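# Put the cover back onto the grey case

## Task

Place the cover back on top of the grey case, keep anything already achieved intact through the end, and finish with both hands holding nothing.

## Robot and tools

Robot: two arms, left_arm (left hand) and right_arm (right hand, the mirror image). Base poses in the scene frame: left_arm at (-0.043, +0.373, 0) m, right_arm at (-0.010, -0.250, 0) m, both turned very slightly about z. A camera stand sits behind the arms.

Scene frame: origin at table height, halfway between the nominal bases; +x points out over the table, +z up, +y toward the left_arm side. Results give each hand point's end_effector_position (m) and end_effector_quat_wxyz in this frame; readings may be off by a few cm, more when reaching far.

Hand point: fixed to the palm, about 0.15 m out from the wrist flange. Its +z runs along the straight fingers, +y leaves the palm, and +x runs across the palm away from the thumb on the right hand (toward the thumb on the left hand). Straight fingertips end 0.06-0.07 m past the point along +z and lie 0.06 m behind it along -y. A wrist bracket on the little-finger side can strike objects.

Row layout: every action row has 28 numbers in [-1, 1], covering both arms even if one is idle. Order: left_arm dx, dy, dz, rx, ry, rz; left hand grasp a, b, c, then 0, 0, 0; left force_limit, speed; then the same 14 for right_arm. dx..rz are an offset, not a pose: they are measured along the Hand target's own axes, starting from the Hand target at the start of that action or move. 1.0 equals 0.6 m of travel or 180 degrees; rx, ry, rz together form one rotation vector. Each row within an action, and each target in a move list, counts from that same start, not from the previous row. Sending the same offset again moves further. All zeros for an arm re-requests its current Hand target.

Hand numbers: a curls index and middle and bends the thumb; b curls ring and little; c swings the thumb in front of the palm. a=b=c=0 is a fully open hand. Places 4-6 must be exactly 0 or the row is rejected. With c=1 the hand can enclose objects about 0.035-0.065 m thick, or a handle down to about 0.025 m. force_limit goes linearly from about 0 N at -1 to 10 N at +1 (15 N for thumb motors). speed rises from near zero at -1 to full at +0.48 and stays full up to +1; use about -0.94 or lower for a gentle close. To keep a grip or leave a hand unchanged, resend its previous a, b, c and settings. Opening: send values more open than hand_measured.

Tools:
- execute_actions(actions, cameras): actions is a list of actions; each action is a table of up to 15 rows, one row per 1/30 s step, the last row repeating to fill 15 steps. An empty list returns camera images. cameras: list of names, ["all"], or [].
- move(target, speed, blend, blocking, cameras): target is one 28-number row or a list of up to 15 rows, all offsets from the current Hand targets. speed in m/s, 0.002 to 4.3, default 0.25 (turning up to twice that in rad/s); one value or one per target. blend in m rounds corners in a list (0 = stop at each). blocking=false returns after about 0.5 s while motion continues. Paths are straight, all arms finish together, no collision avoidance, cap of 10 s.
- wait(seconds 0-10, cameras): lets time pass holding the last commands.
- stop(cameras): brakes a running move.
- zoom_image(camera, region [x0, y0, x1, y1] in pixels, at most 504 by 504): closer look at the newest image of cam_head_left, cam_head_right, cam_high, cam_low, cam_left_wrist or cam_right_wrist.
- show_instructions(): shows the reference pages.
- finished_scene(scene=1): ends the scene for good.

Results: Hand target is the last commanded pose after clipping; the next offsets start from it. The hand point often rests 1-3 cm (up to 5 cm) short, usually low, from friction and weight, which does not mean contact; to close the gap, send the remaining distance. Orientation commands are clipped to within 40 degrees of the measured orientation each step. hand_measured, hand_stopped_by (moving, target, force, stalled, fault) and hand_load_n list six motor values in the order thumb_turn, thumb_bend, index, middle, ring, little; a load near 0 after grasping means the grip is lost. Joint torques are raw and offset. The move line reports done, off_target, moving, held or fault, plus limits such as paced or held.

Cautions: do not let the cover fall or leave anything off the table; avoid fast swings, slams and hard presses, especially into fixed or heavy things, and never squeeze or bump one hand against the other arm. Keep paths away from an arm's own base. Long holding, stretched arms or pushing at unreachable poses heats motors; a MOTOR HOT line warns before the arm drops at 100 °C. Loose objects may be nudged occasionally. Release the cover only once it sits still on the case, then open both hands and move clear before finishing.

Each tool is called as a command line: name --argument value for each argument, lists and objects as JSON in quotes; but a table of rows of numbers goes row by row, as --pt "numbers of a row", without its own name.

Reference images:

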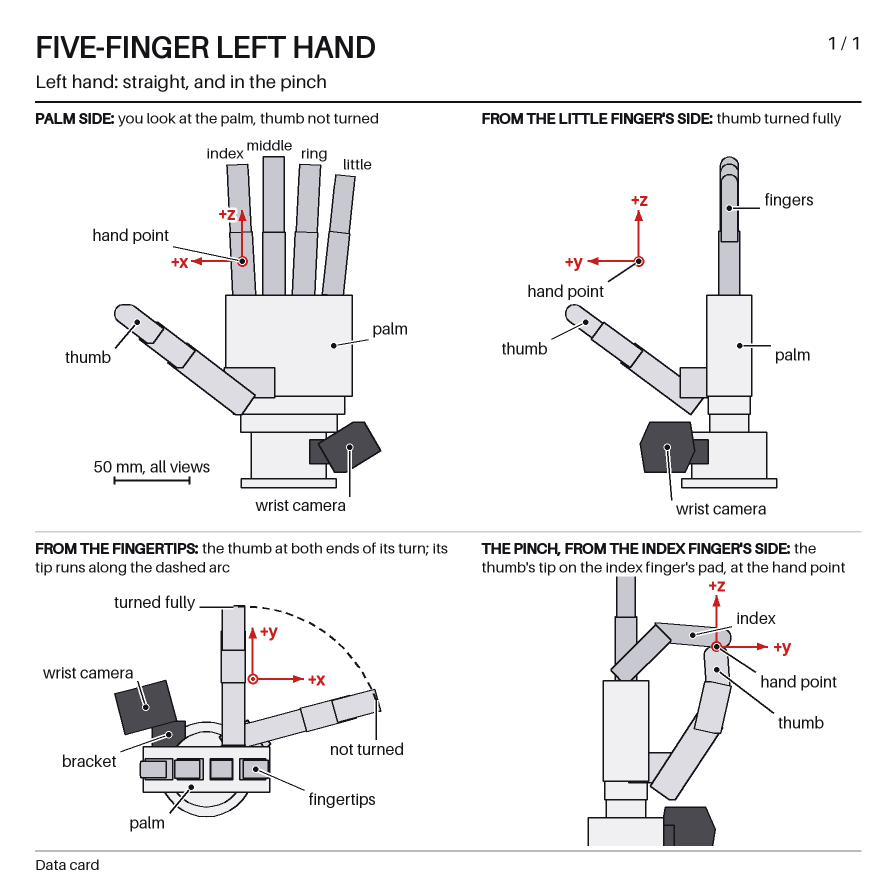

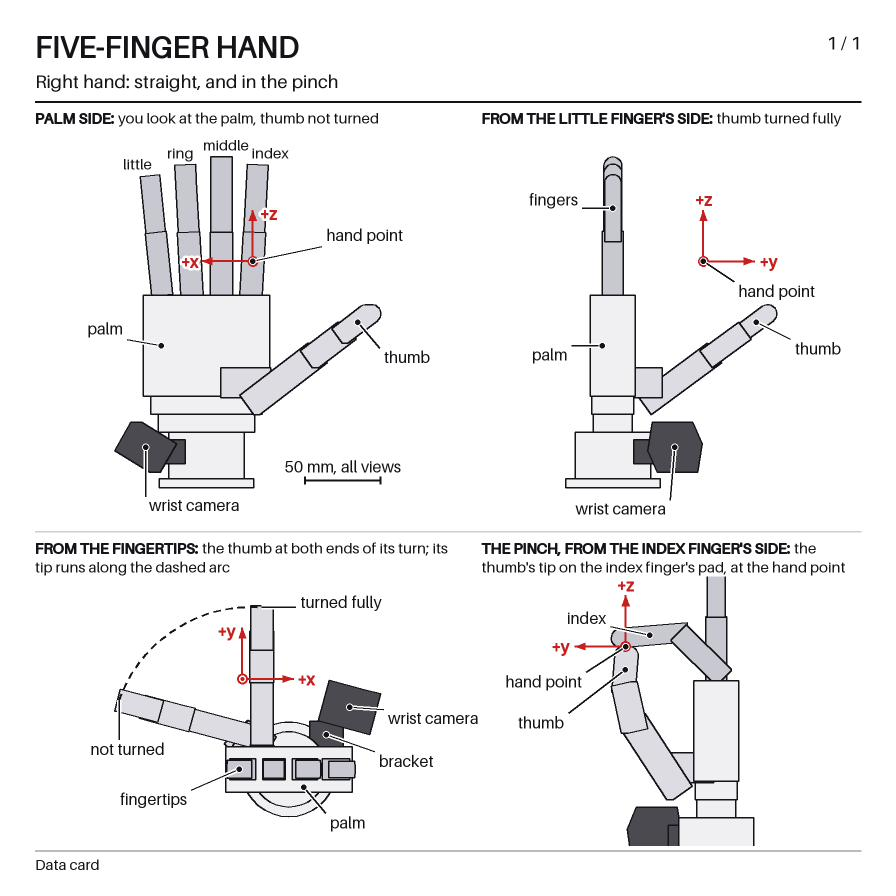

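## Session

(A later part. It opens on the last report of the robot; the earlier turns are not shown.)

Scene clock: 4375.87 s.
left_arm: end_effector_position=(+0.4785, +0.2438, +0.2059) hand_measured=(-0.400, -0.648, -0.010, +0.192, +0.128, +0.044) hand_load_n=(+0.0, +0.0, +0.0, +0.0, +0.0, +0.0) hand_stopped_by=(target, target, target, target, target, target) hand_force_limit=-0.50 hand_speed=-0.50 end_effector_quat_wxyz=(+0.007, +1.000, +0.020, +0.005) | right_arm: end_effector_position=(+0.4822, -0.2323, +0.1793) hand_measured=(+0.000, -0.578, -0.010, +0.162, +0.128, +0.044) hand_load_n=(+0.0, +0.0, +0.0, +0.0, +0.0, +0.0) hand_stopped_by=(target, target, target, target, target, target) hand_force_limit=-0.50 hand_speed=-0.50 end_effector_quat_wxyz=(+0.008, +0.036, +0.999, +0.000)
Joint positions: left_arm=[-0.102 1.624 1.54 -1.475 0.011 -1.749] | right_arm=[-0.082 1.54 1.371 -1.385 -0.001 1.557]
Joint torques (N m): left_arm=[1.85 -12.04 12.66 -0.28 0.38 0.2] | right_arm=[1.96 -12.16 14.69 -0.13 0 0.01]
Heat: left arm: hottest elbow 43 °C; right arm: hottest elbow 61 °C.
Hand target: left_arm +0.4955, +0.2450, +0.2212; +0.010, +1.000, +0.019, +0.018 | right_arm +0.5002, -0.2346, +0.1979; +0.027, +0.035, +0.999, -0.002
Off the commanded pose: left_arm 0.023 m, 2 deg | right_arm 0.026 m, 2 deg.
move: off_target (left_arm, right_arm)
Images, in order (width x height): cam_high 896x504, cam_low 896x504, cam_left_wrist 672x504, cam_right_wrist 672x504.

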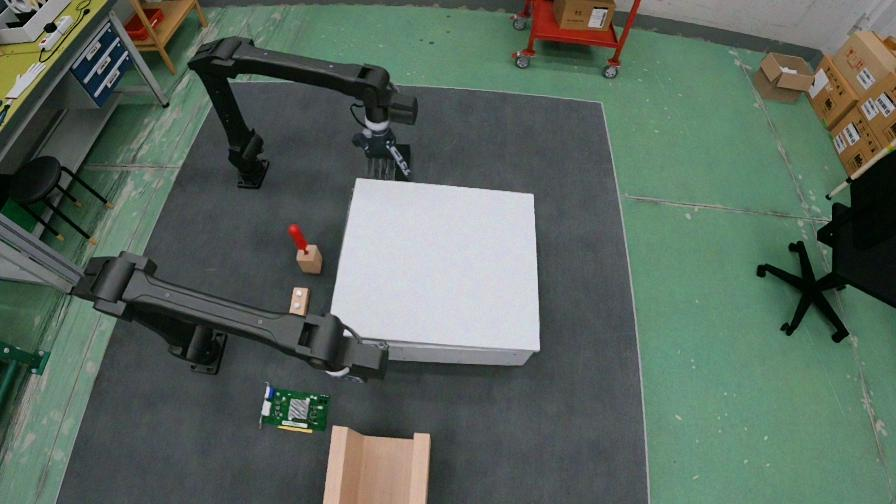

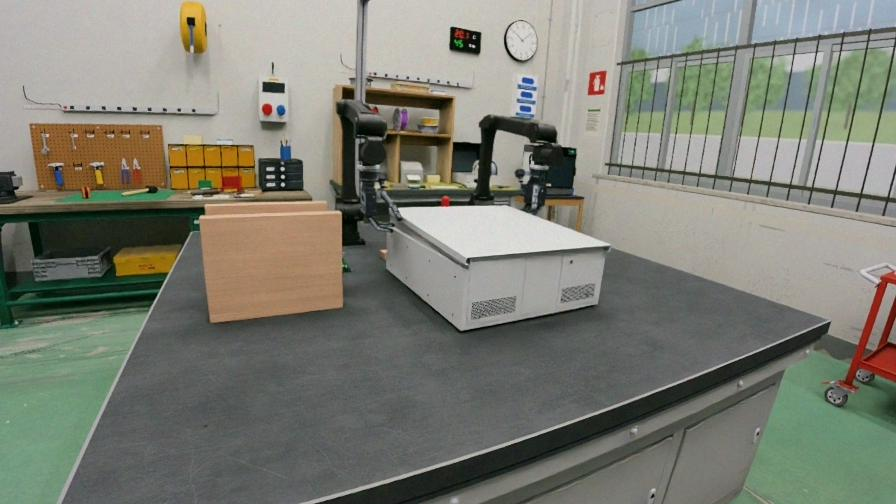

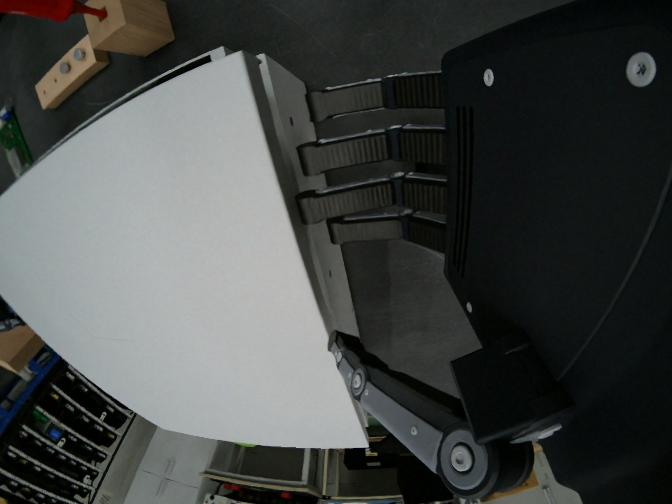

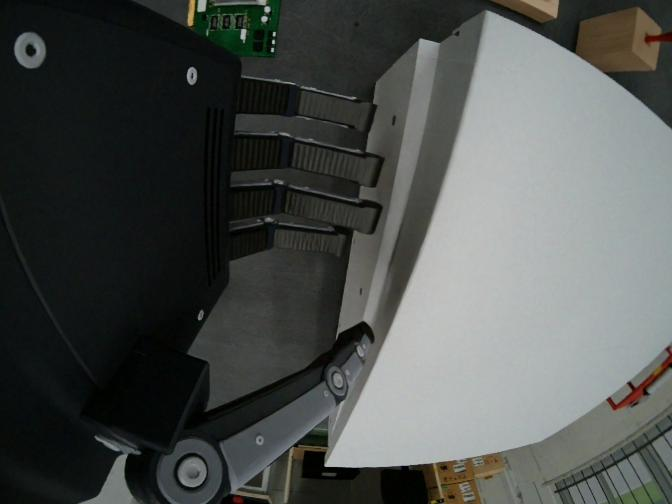

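move --target '[-0.0021,0.044,0.012,0,0,0,0.55,0.55,0.5,0,0,0,-0.5,-0.5,0.0037,0.0532,-0.0003,0,0,0,0.55,0.55,0.5,0,0,0,-0.5,-0.5]' --speed 0.04 --cameras '["cam_high","cam_low","cam_left_wrist","cam_right_wrist"]'

Scene clock: 4385.80 s.
left_arm: end_effector_position=(+0.4787, +0.2406, +0.2044) hand_measured=(+0.000, -0.578, -0.010, +0.162, +0.128, +0.044) hand_load_n=(+0.0, +0.0, +0.0, -1.5, +0.0, +0.0) hand_stopped_by=(target, target, target, target, target, target) hand_force_limit=-0.50 hand_speed=-0.50 end_effector_quat_wxyz=(+0.002, +1.000, +0.025, +0.005) | right_arm: end_effector_position=(+0.4842, -0.2238, +0.1782) hand_measured=(+0.000, -0.578, -0.010, +0.162, +0.128, +0.044) hand_load_n=(+2.0, -3.5, +0.0, +0.0, +0.0, +0.0) hand_stopped_by=(target, target, target, target, target, target) hand_force_limit=-0.50 hand_speed=-0.50 end_effector_quat_wxyz=(+0.006, +0.056, +0.998, -0.009)
Joint positions: left_arm=[-0.113 1.626 1.54 -1.475 0.001 -1.769] | right_arm=[-0.053 1.54 1.371 -1.389 0.018 1.626]
Joint torques (N m): left_arm=[-1.67 -11.16 12.27 0.27 0.74 -0.11] | right_arm=[3.72 -13.04 13.83 0.08 -0.57 -0.05]
Heat: left arm: hottest elbow 45 °C; right arm: hottest elbow 61 °C.
Hand target: left_arm +0.4955, +0.2184, +0.2144; +0.010, +1.000, +0.019, +0.018 | right_arm +0.5002, -0.2025, +0.1978; +0.027, +0.035, +0.999, -0.002
Off the commanded pose: left_arm 0.030 m, 2 deg | right_arm 0.033 m, 3 deg.
move: off_target (left_arm, right_arm)
Images, in order (width x height): cam_high 896x504, cam_low 896x504, cam_left_wrist 672x504, cam_right_wrist 672x504.

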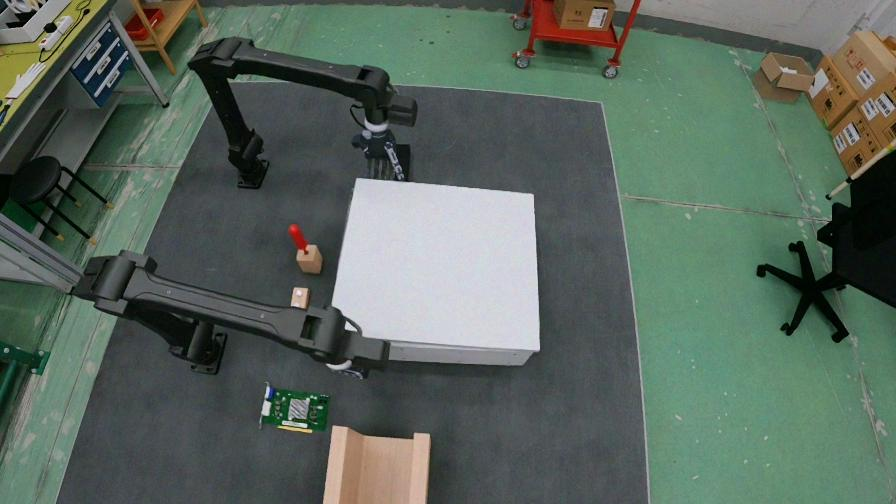

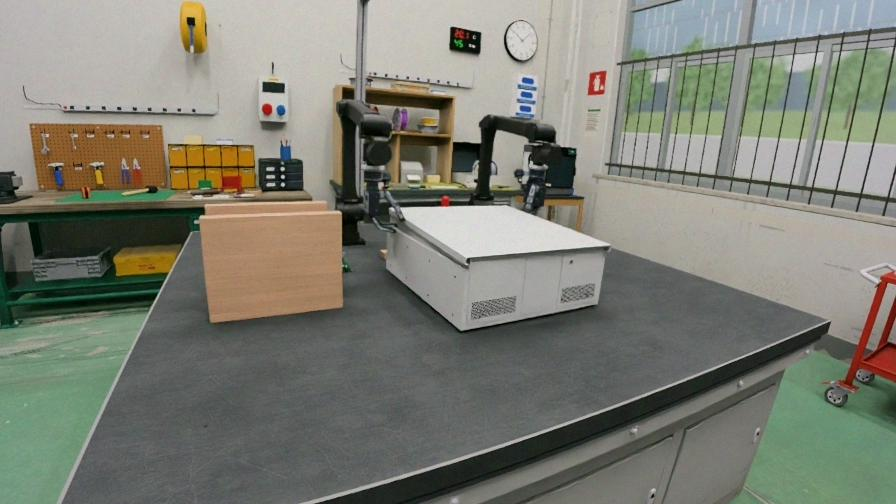

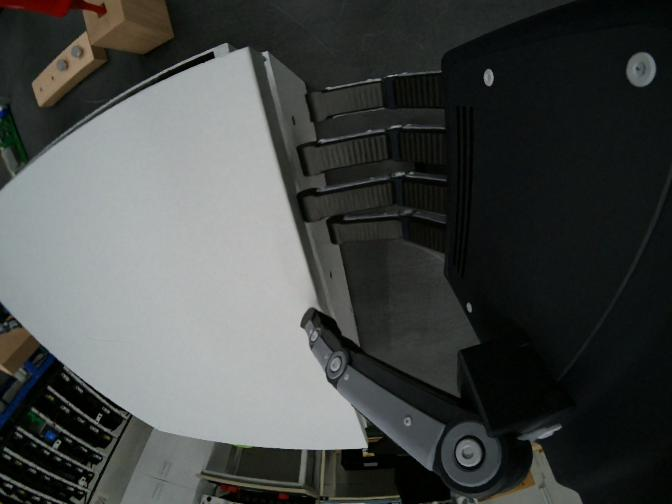

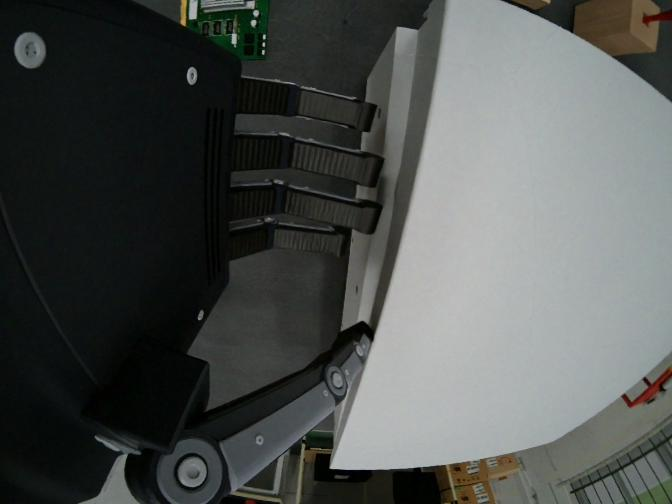

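move --target '[0.002,-0.0441,-0.0102,0,0,0,0.45,0.45,0.5,0,0,0,-0.5,-0.5,-0.0049,-0.0499,-0.0258,0,0,0,0.45,0.45,0.5,0,0,0,-0.5,-0.5]' --speed 0.08 --cameras '[]'

Scene clock: 4409.70 s.
left_arm: end_effector_position=(+0.4791, +0.2447, +0.2034) hand_measured=(+0.000, -0.622, -0.190, -0.062, -0.078, -0.146) hand_load_n=(+0.0, +0.0, +0.0, +0.0, +0.0, +0.0) hand_stopped_by=(target, target, target, target, target, target) hand_force_limit=-0.50 hand_speed=-0.50 end_effector_quat_wxyz=(+0.006, +1.000, +0.022, +0.002) | right_arm: end_effector_position=(+0.4834, -0.2260, +0.1920) hand_measured=(+0.000, -0.620, -0.190, -0.062, -0.078, -0.146) hand_load_n=(+0.0, +0.0, +0.0, +0.0, +0.0, +0.0) hand_stopped_by=(target, target, target, target, target, target) hand_force_limit=-0.50 hand_speed=-0.50 end_effector_quat_wxyz=(+0.006, +0.036, +0.999, -0.003)
Joint positions: left_arm=[-0.1 1.629 1.54 -1.475 0.012 -1.749] | right_arm=[-0.066 1.54 1.407 -1.426 0.005 1.573]
Joint torques (N m): left_arm=[1.61 -12.81 12.42 -0.17 0.35 0.21] | right_arm=[0.26 -12.22 14.79 0.09 -0.2 -0.11]
Heat: left arm: hottest elbow 46 °C; right arm: hottest elbow 62 °C.
Hand target: left_arm +0.4954, +0.2451, +0.2201; +0.010, +1.000, +0.019, +0.018 | right_arm +0.5003, -0.2326, +0.2135; +0.027, +0.035, +0.999, -0.002
Off the commanded pose: left_arm 0.023 m, 2 deg | right_arm 0.028 m, 2 deg.
move: off_target (left_arm, right_arm)
No camera images: "cameras" was empty.

move --target '[-0.0013,0.0452,-0.0092,0,0,0,0.45,0.45,0.5,0,0,0,-0.5,-0.5,0.0037,0.0532,-0.0003,0,0,0,0.45,0.45,0.5,0,0,0,-0.5,-0.5]' --speed 0.04 --cameras '["cam_high","cam_low","cam_left_wrist","cam_right_wrist"]'

Scene clock: 4416.80 s.
left_arm: end_effector_position=(+0.4796, +0.2256, +0.2107) hand_measured=(+0.000, -0.622, -0.190, -0.062, -0.078, -0.146) hand_load_n=(+0.0, +0.0, +0.0, +0.0, +0.5, +0.0) hand_stopped_by=(target, target, target, target, target, target) hand_force_limit=-0.50 hand_speed=-0.50 end_effector_quat_wxyz=(+0.007, +1.000, +0.018, +0.005) | right_arm: end_effector_position=(+0.4838, -0.2075, +0.1918) hand_measured=(+0.000, -0.620, -0.190, -0.062, -0.078, -0.146) hand_load_n=(+0.0, +0.0, +0.0, +0.5, +0.0, +0.0) hand_stopped_by=(target, target, target, target, target, target) hand_force_limit=-0.50 hand_speed=-0.50 end_effector_quat_wxyz=(+0.005, +0.034, +0.999, -0.004)
Joint positions: left_arm=[-0.138 1.634 1.564 -1.49 0.012 -1.78] | right_arm=[-0.025 1.54 1.407 -1.427 0.008 1.61]
Joint torques (N m): left_arm=[0.44 -12.28 12.68 -0.24 0.31 -0.02] | right_arm=[2.14 -12.98 14.12 -0.01 -0.17 0.22]
Heat: left arm: hottest elbow 47 °C; right arm: hottest elbow 63 °C.
Hand target: left_arm +0.4956, +0.2182, +0.2260; +0.010, +1.000, +0.019, +0.018 | right_arm +0.5003, -0.2005, +0.2135; +0.027, +0.034, +0.999, -0.002
Off the commanded pose: left_arm 0.023 m, 2 deg | right_arm 0.028 m, 2 deg.
move: off_target (left_arm, right_arm)
Images, in order (width x height): cam_high 896x504, cam_low 896x504, cam_left_wrist 672x504, cam_right_wrist 672x504.

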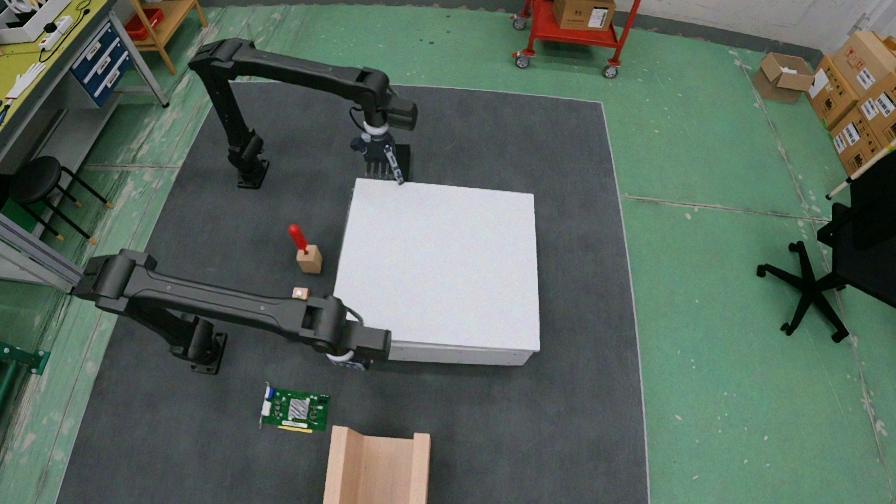

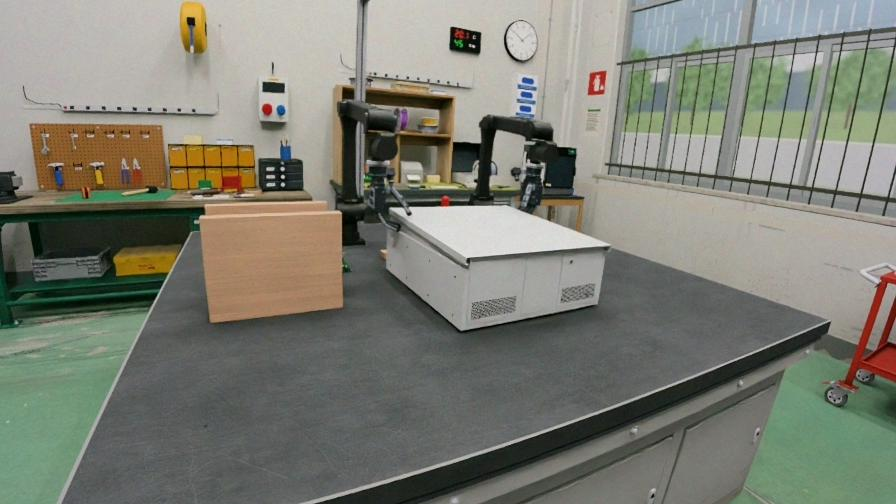

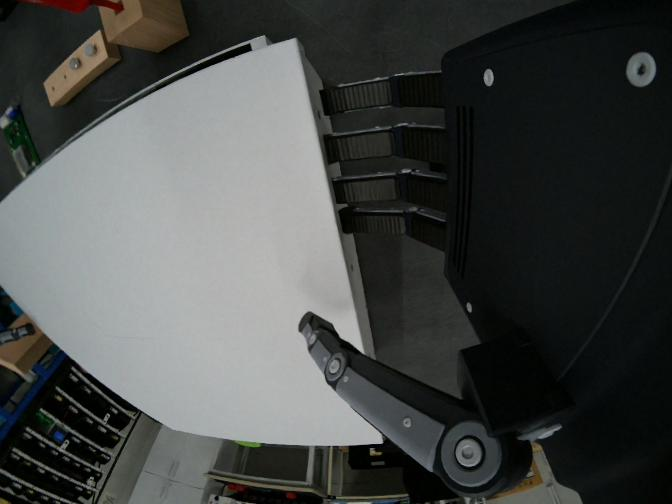

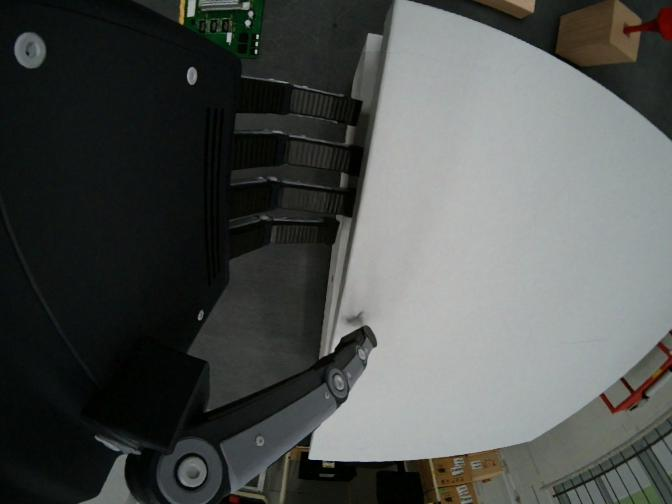

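move --target '[-0.0008,0.0217,0.0004,0,0,0,0.45,0.45,0.5,0,0,0,-0.5,-0.5,0.0015,0.0208,-0.0001,0,0,0,0.45,0.45,0.5,0,0,0,-0.5,-0.5]' --speed 0.04 --cameras '["cam_low","cam_left_wrist","cam_right_wrist"]'

Scene clock: 4423.47 s.
left_arm: end_effector_position=(+0.4787, +0.2198, +0.2107) hand_measured=(+0.000, -0.622, -0.190, -0.062, -0.078, -0.146) hand_load_n=(+0.0, +0.0, +0.0, +1.0, +0.0, +0.0) hand_stopped_by=(target, target, target, target, target, target) hand_force_limit=-0.50 hand_speed=-0.50 end_effector_quat_wxyz=(+0.004, +1.000, +0.023, +0.002) | right_arm: end_effector_position=(+0.4844, -0.2069, +0.1911) hand_measured=(+0.000, -0.620, -0.190, -0.062, -0.078, -0.146) hand_load_n=(+0.0, +0.0, +0.0, +0.5, +0.0, +0.0) hand_stopped_by=(target, target, target, target, target, target) hand_force_limit=-0.50 hand_speed=-0.50 end_effector_quat_wxyz=(+0.004, +0.043, +0.999, -0.010)
Joint positions: left_arm=[-0.152 1.637 1.569 -1.497 0.008 -1.803] | right_arm=[-0.017 1.54 1.407 -1.429 0.02 1.637]
Joint torques (N m): left_arm=[-0.5 -12.1 12.92 -0.06 0.46 -0.05] | right_arm=[4.01 -12.45 13.9 0.02 -0.58 0.14]
Heat: left arm: hottest elbow 48 °C; right arm: hottest elbow 64 °C.
Hand target: left_arm +0.4955, +0.2051, +0.2261; +0.010, +1.000, +0.019, +0.018 | right_arm +0.5003, -0.1880, +0.2135; +0.027, +0.035, +0.999, -0.002
Off the commanded pose: left_arm 0.027 m, 2 deg | right_arm 0.033 m, 3 deg.
move: off_target (left_arm, right_arm)
Images, in order (width x height): cam_low 896x504, cam_left_wrist 672x504, cam_right_wrist 672x504.

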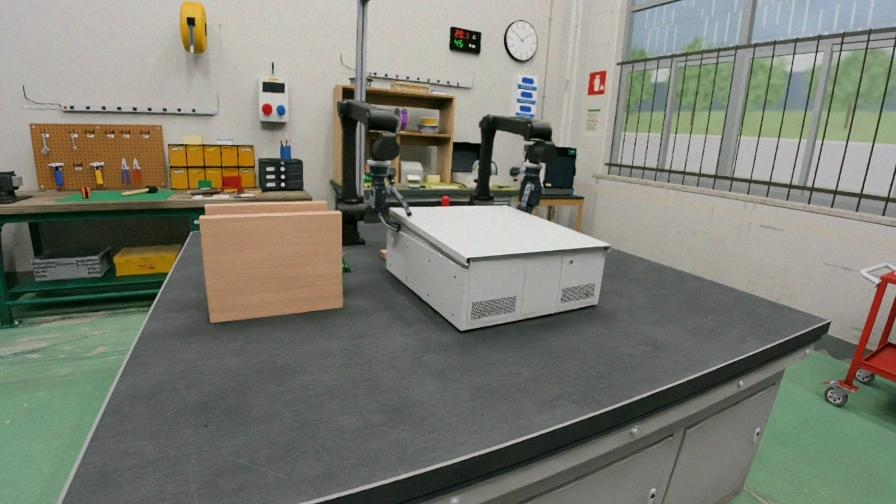

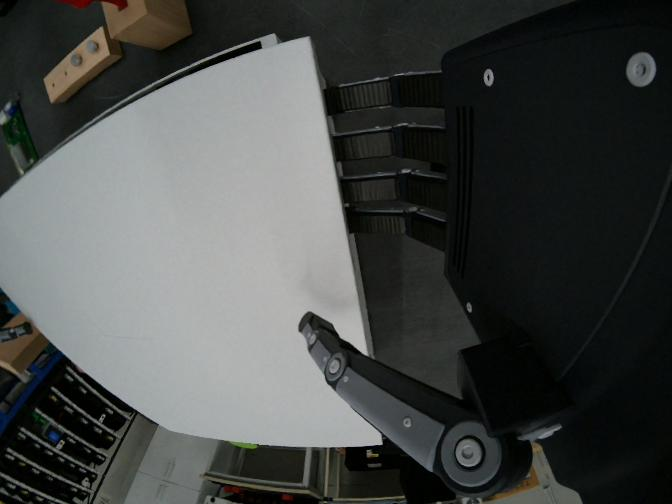

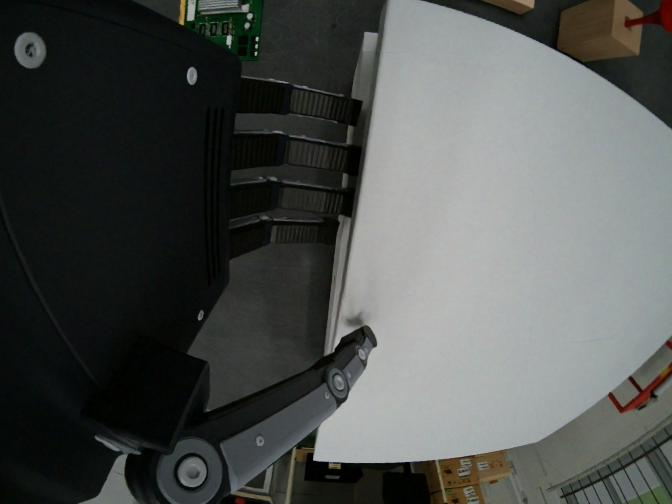

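move --target '[0,0,0,0,0,0,0.5,0.5,0.5,0,0,0,-0.5,-0.7,0,0,0,0,0,0,0.5,0.5,0.5,0,0,0,-0.5,-0.7]' --speed 0.04 --cameras '["cam_low","cam_left_wrist","cam_right_wrist"]'

Scene clock: 4440.43 s.
left_arm: end_effector_position=(+0.4793, +0.2203, +0.2056) hand_measured=(+0.000, -0.600, -0.100, -0.038, +0.002, -0.050) hand_load_n=(+0.0, +0.0, +0.0, +1.0, +0.0, +0.0) hand_stopped_by=(target, target, target, force, force, target) hand_force_limit=-0.50 hand_speed=-0.70 end_effector_quat_wxyz=(+0.001, +1.000, +0.024, -0.002) | right_arm: end_effector_position=(+0.4845, -0.2079, +0.1907) hand_measured=(+0.000, -0.600, -0.100, -0.038, +0.024, -0.050) hand_load_n=(+0.0, +0.0, +0.0, +1.5, +1.5, +0.5) hand_stopped_by=(target, target, target, force, target, target) hand_force_limit=-0.50 hand_speed=-0.70 end_effector_quat_wxyz=(+0.004, +0.044, +0.999, -0.012)
Joint positions: left_arm=[-0.153 1.646 1.569 -1.498 0.003 -1.805] | right_arm=[-0.017 1.541 1.407 -1.429 0.024 1.638]
Joint torques (N m): left_arm=[-0.56 -12.75 12.81 -0.03 0.64 0.01] | right_arm=[4.25 -12.86 14.08 -0.14 -0.75 0.2]
Heat: left arm: hottest elbow 52 °C; right arm: hottest elbow 66 °C.
Hand target: left_arm +0.4955, +0.2050, +0.2259; +0.010, +1.000, +0.019, +0.018 | right_arm +0.5003, -0.1881, +0.2135; +0.027, +0.035, +0.999, -0.002
Off the commanded pose: left_arm 0.030 m, 3 deg | right_arm 0.034 m, 3 deg.
move: off_target (left_arm, right_arm)
Images, in order (width x height): cam_low 896x504, cam_left_wrist 672x504, cam_right_wrist 672x504.

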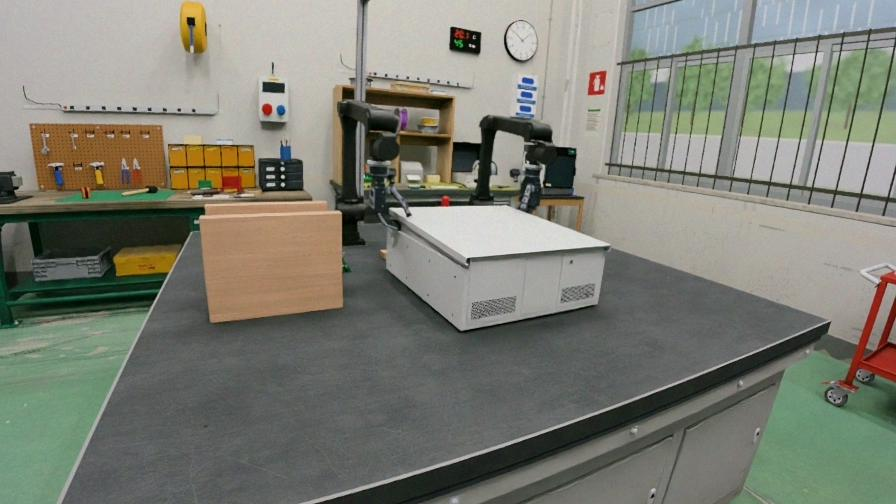

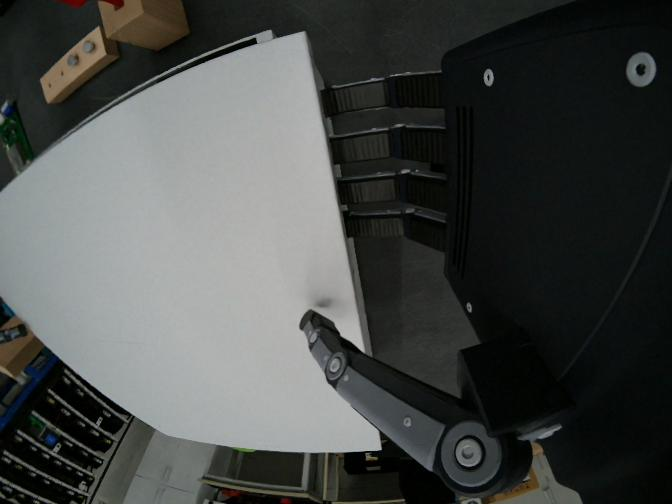

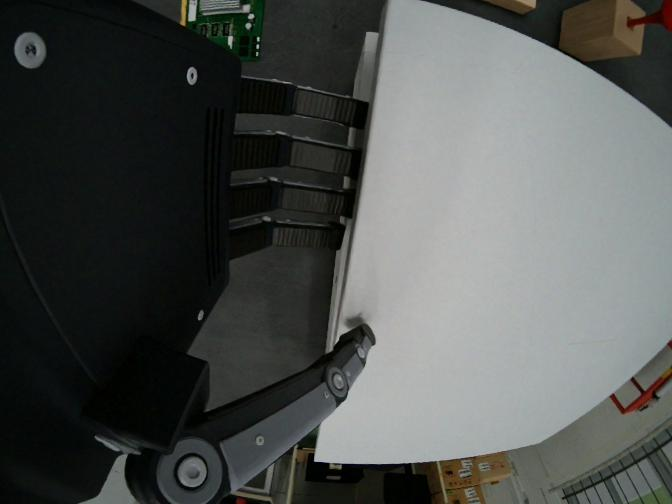

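zoom_image --camera "cam_low" --region '[365, 190, 435, 260]'

zoom_image --camera "cam_right_wrist" --region '[300, 60, 420, 280]'

zoom_image --camera "cam_left_wrist" --region '[270, 30, 420, 270]'

Scaled by 7.200.

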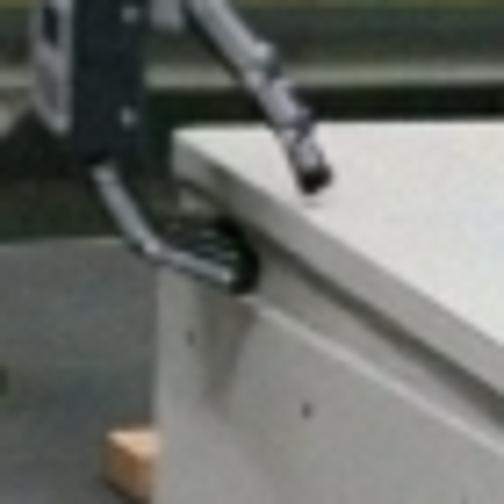

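Scaled by 2.291 from the camera's 672x504 image, which has a finer 960x720 frame.

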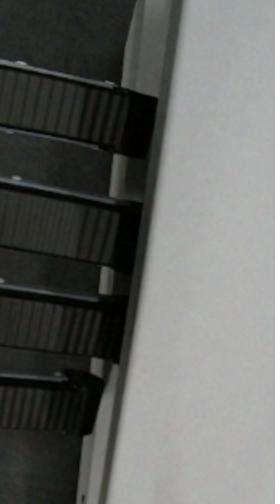

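Scaled by 2.100 from the camera's 672x504 image, which has a finer 960x720 frame.

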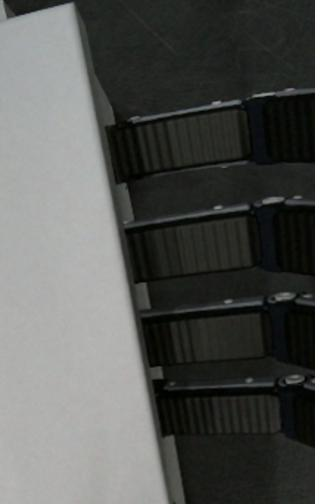

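move --target '[0,0,0,0,0,0,0.6,0.6,0.9,0,0,0,-0.3,-0.8,0,0,0,0,0,0,0.6,0.6,0.9,0,0,0,-0.3,-0.8]' --speed 0.04 --cameras '["cam_low","cam_left_wrist","cam_right_wrist"]'

Scene clock: 4479.67 s.
left_arm: end_effector_position=(+0.4796, +0.2212, +0.2038) hand_measured=(+0.800, -0.416, +0.062, -0.004, +0.054, +0.058) hand_load_n=(+1.0, +0.5, +1.5, +1.5, +0.0, +0.5) hand_stopped_by=(target, target, force, force, force, force) hand_force_limit=-0.30 hand_speed=-0.80 end_effector_quat_wxyz=(-0.002, +1.000, +0.024, -0.004) | right_arm: end_effector_position=(+0.4856, -0.2095, +0.1917) hand_measured=(+0.750, -0.442, +0.080, +0.014, +0.112, +0.140) hand_load_n=(+5.0, +6.0, +0.0, +0.0, +3.0, +5.5) hand_stopped_by=(force, force, target, force, force, target) hand_force_limit=-0.30 hand_speed=-0.80 end_effector_quat_wxyz=(+0.006, +0.045, +0.999, -0.016)
Joint positions: left_arm=[-0.153 1.649 1.569 -1.499 -0.002 -1.806] | right_arm=[-0.017 1.541 1.41 -1.429 0.032 1.64]
Joint torques (N m): left_arm=[-0.32 -13.16 12.79 -0.06 0.81 0] | right_arm=[3.49 -12.75 13.81 -0.24 -1.05 0.15]
Heat: left arm: hottest elbow 54 °C; right arm: hottest elbow 68 °C.
Hand target: left_arm +0.4955, +0.2050, +0.2259; +0.010, +1.000, +0.019, +0.018 | right_arm +0.5003, -0.1882, +0.2135; +0.027, +0.035, +0.999, -0.002
Off the commanded pose: left_arm 0.032 m, 3 deg | right_arm 0.034 m, 3 deg.
move: off_target (left_arm, right_arm)
Images, in order (width x height): cam_low 896x504, cam_left_wrist 672x504, cam_right_wrist 672x504.

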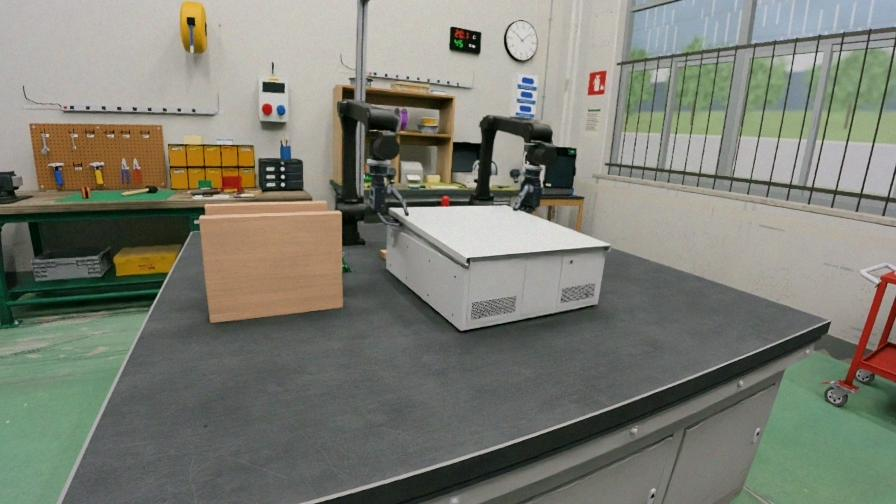

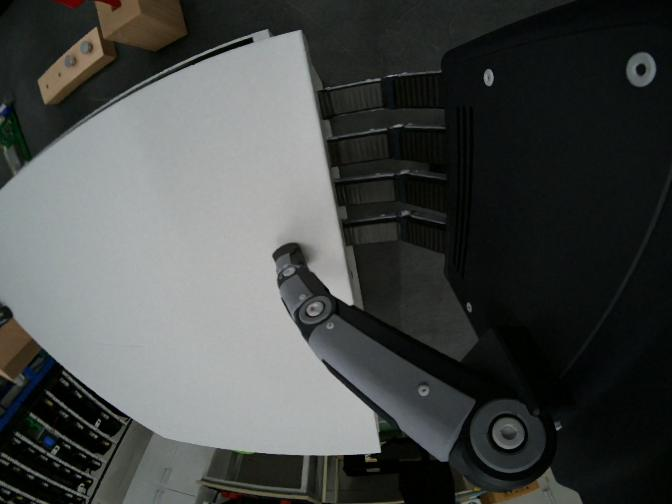

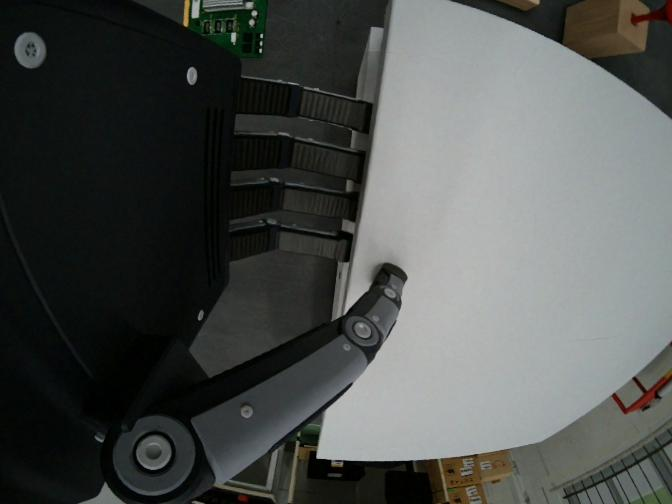

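move --target '[0.0023,-0.014,-0.0503,0,0,0,0.66,0.6,1.0,0,0,0,-0.3,-0.8,-0.0037,-0.0151,-0.0498,0,0,0,0.6,0.6,0.9,0,0,0,-0.3,-0.8]' --speed 0.04 --cameras '["cam_low","cam_left_wrist","cam_right_wrist"]'

zoom_image --camera "cam_low" --region '[365, 190, 475, 270]'

Scene clock: 4490.53 s.
left_arm: end_effector_position=(+0.4760, +0.2223, +0.2225) hand_measured=(+0.824, -0.412, +0.078, +0.012, +0.088, +0.076) hand_load_n=(+10.0, +7.0, +12.5, +0.0, +3.5, +0.0) hand_stopped_by=(force, force, force, force, force, force) hand_force_limit=-0.30 hand_speed=-0.80 end_effector_quat_wxyz=(-0.003, +1.000, +0.026, -0.014) | right_arm: end_effector_position=(+0.4829, -0.2072, +0.2110) hand_measured=(+0.750, -0.440, +0.080, +0.014, +0.114, +0.140) hand_load_n=(+0.0, +0.0, +3.0, +0.0, +0.5, +0.0) hand_stopped_by=(force, force, target, force, force, target) hand_force_limit=-0.30 hand_speed=-0.80 end_effector_quat_wxyz=(-0.003, +0.045, +0.999, -0.010)
Joint positions: left_arm=[-0.151 1.65 1.622 -1.57 0 -1.809] | right_arm=[-0.017 1.541 1.461 -1.498 0.021 1.64]
Joint torques (N m): left_arm=[0.79 -14.15 14.11 -0.31 0.74 0.22] | right_arm=[2.55 -13.45 16.05 -0.38 -0.66 -0.02]
Heat: left arm: hottest elbow 54 °C; right arm: hottest elbow 66 °C.
Hand target: left_arm +0.4954, +0.2140, +0.2561; +0.010, +1.000, +0.019, +0.018 | right_arm +0.5002, -0.1971, +0.2434; +0.027, +0.035, +0.999, -0.002
Off the commanded pose: left_arm 0.040 m, 4 deg | right_arm 0.038 m, 4 deg.
move: off_target (left_arm, right_arm)
Images, in order (width x height): cam_low 896x504, cam_left_wrist 672x504, cam_right_wrist 672x504.

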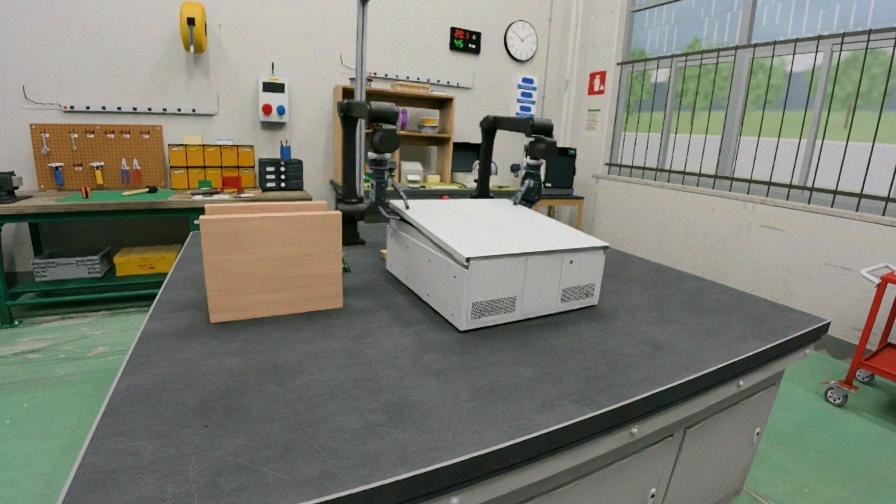

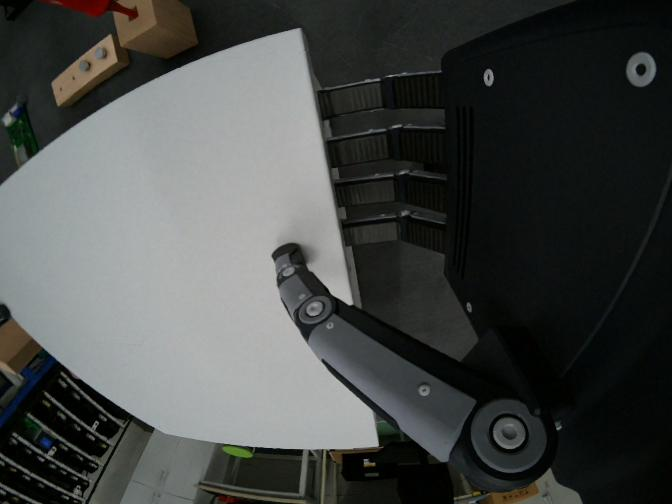

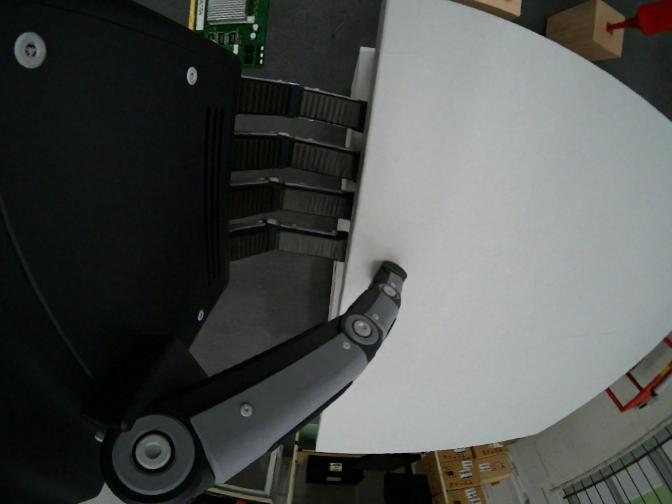

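Scaled by 4.582.

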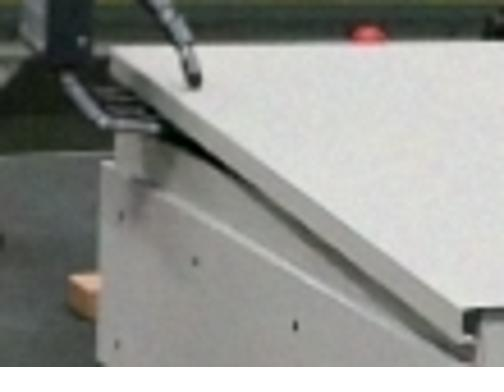

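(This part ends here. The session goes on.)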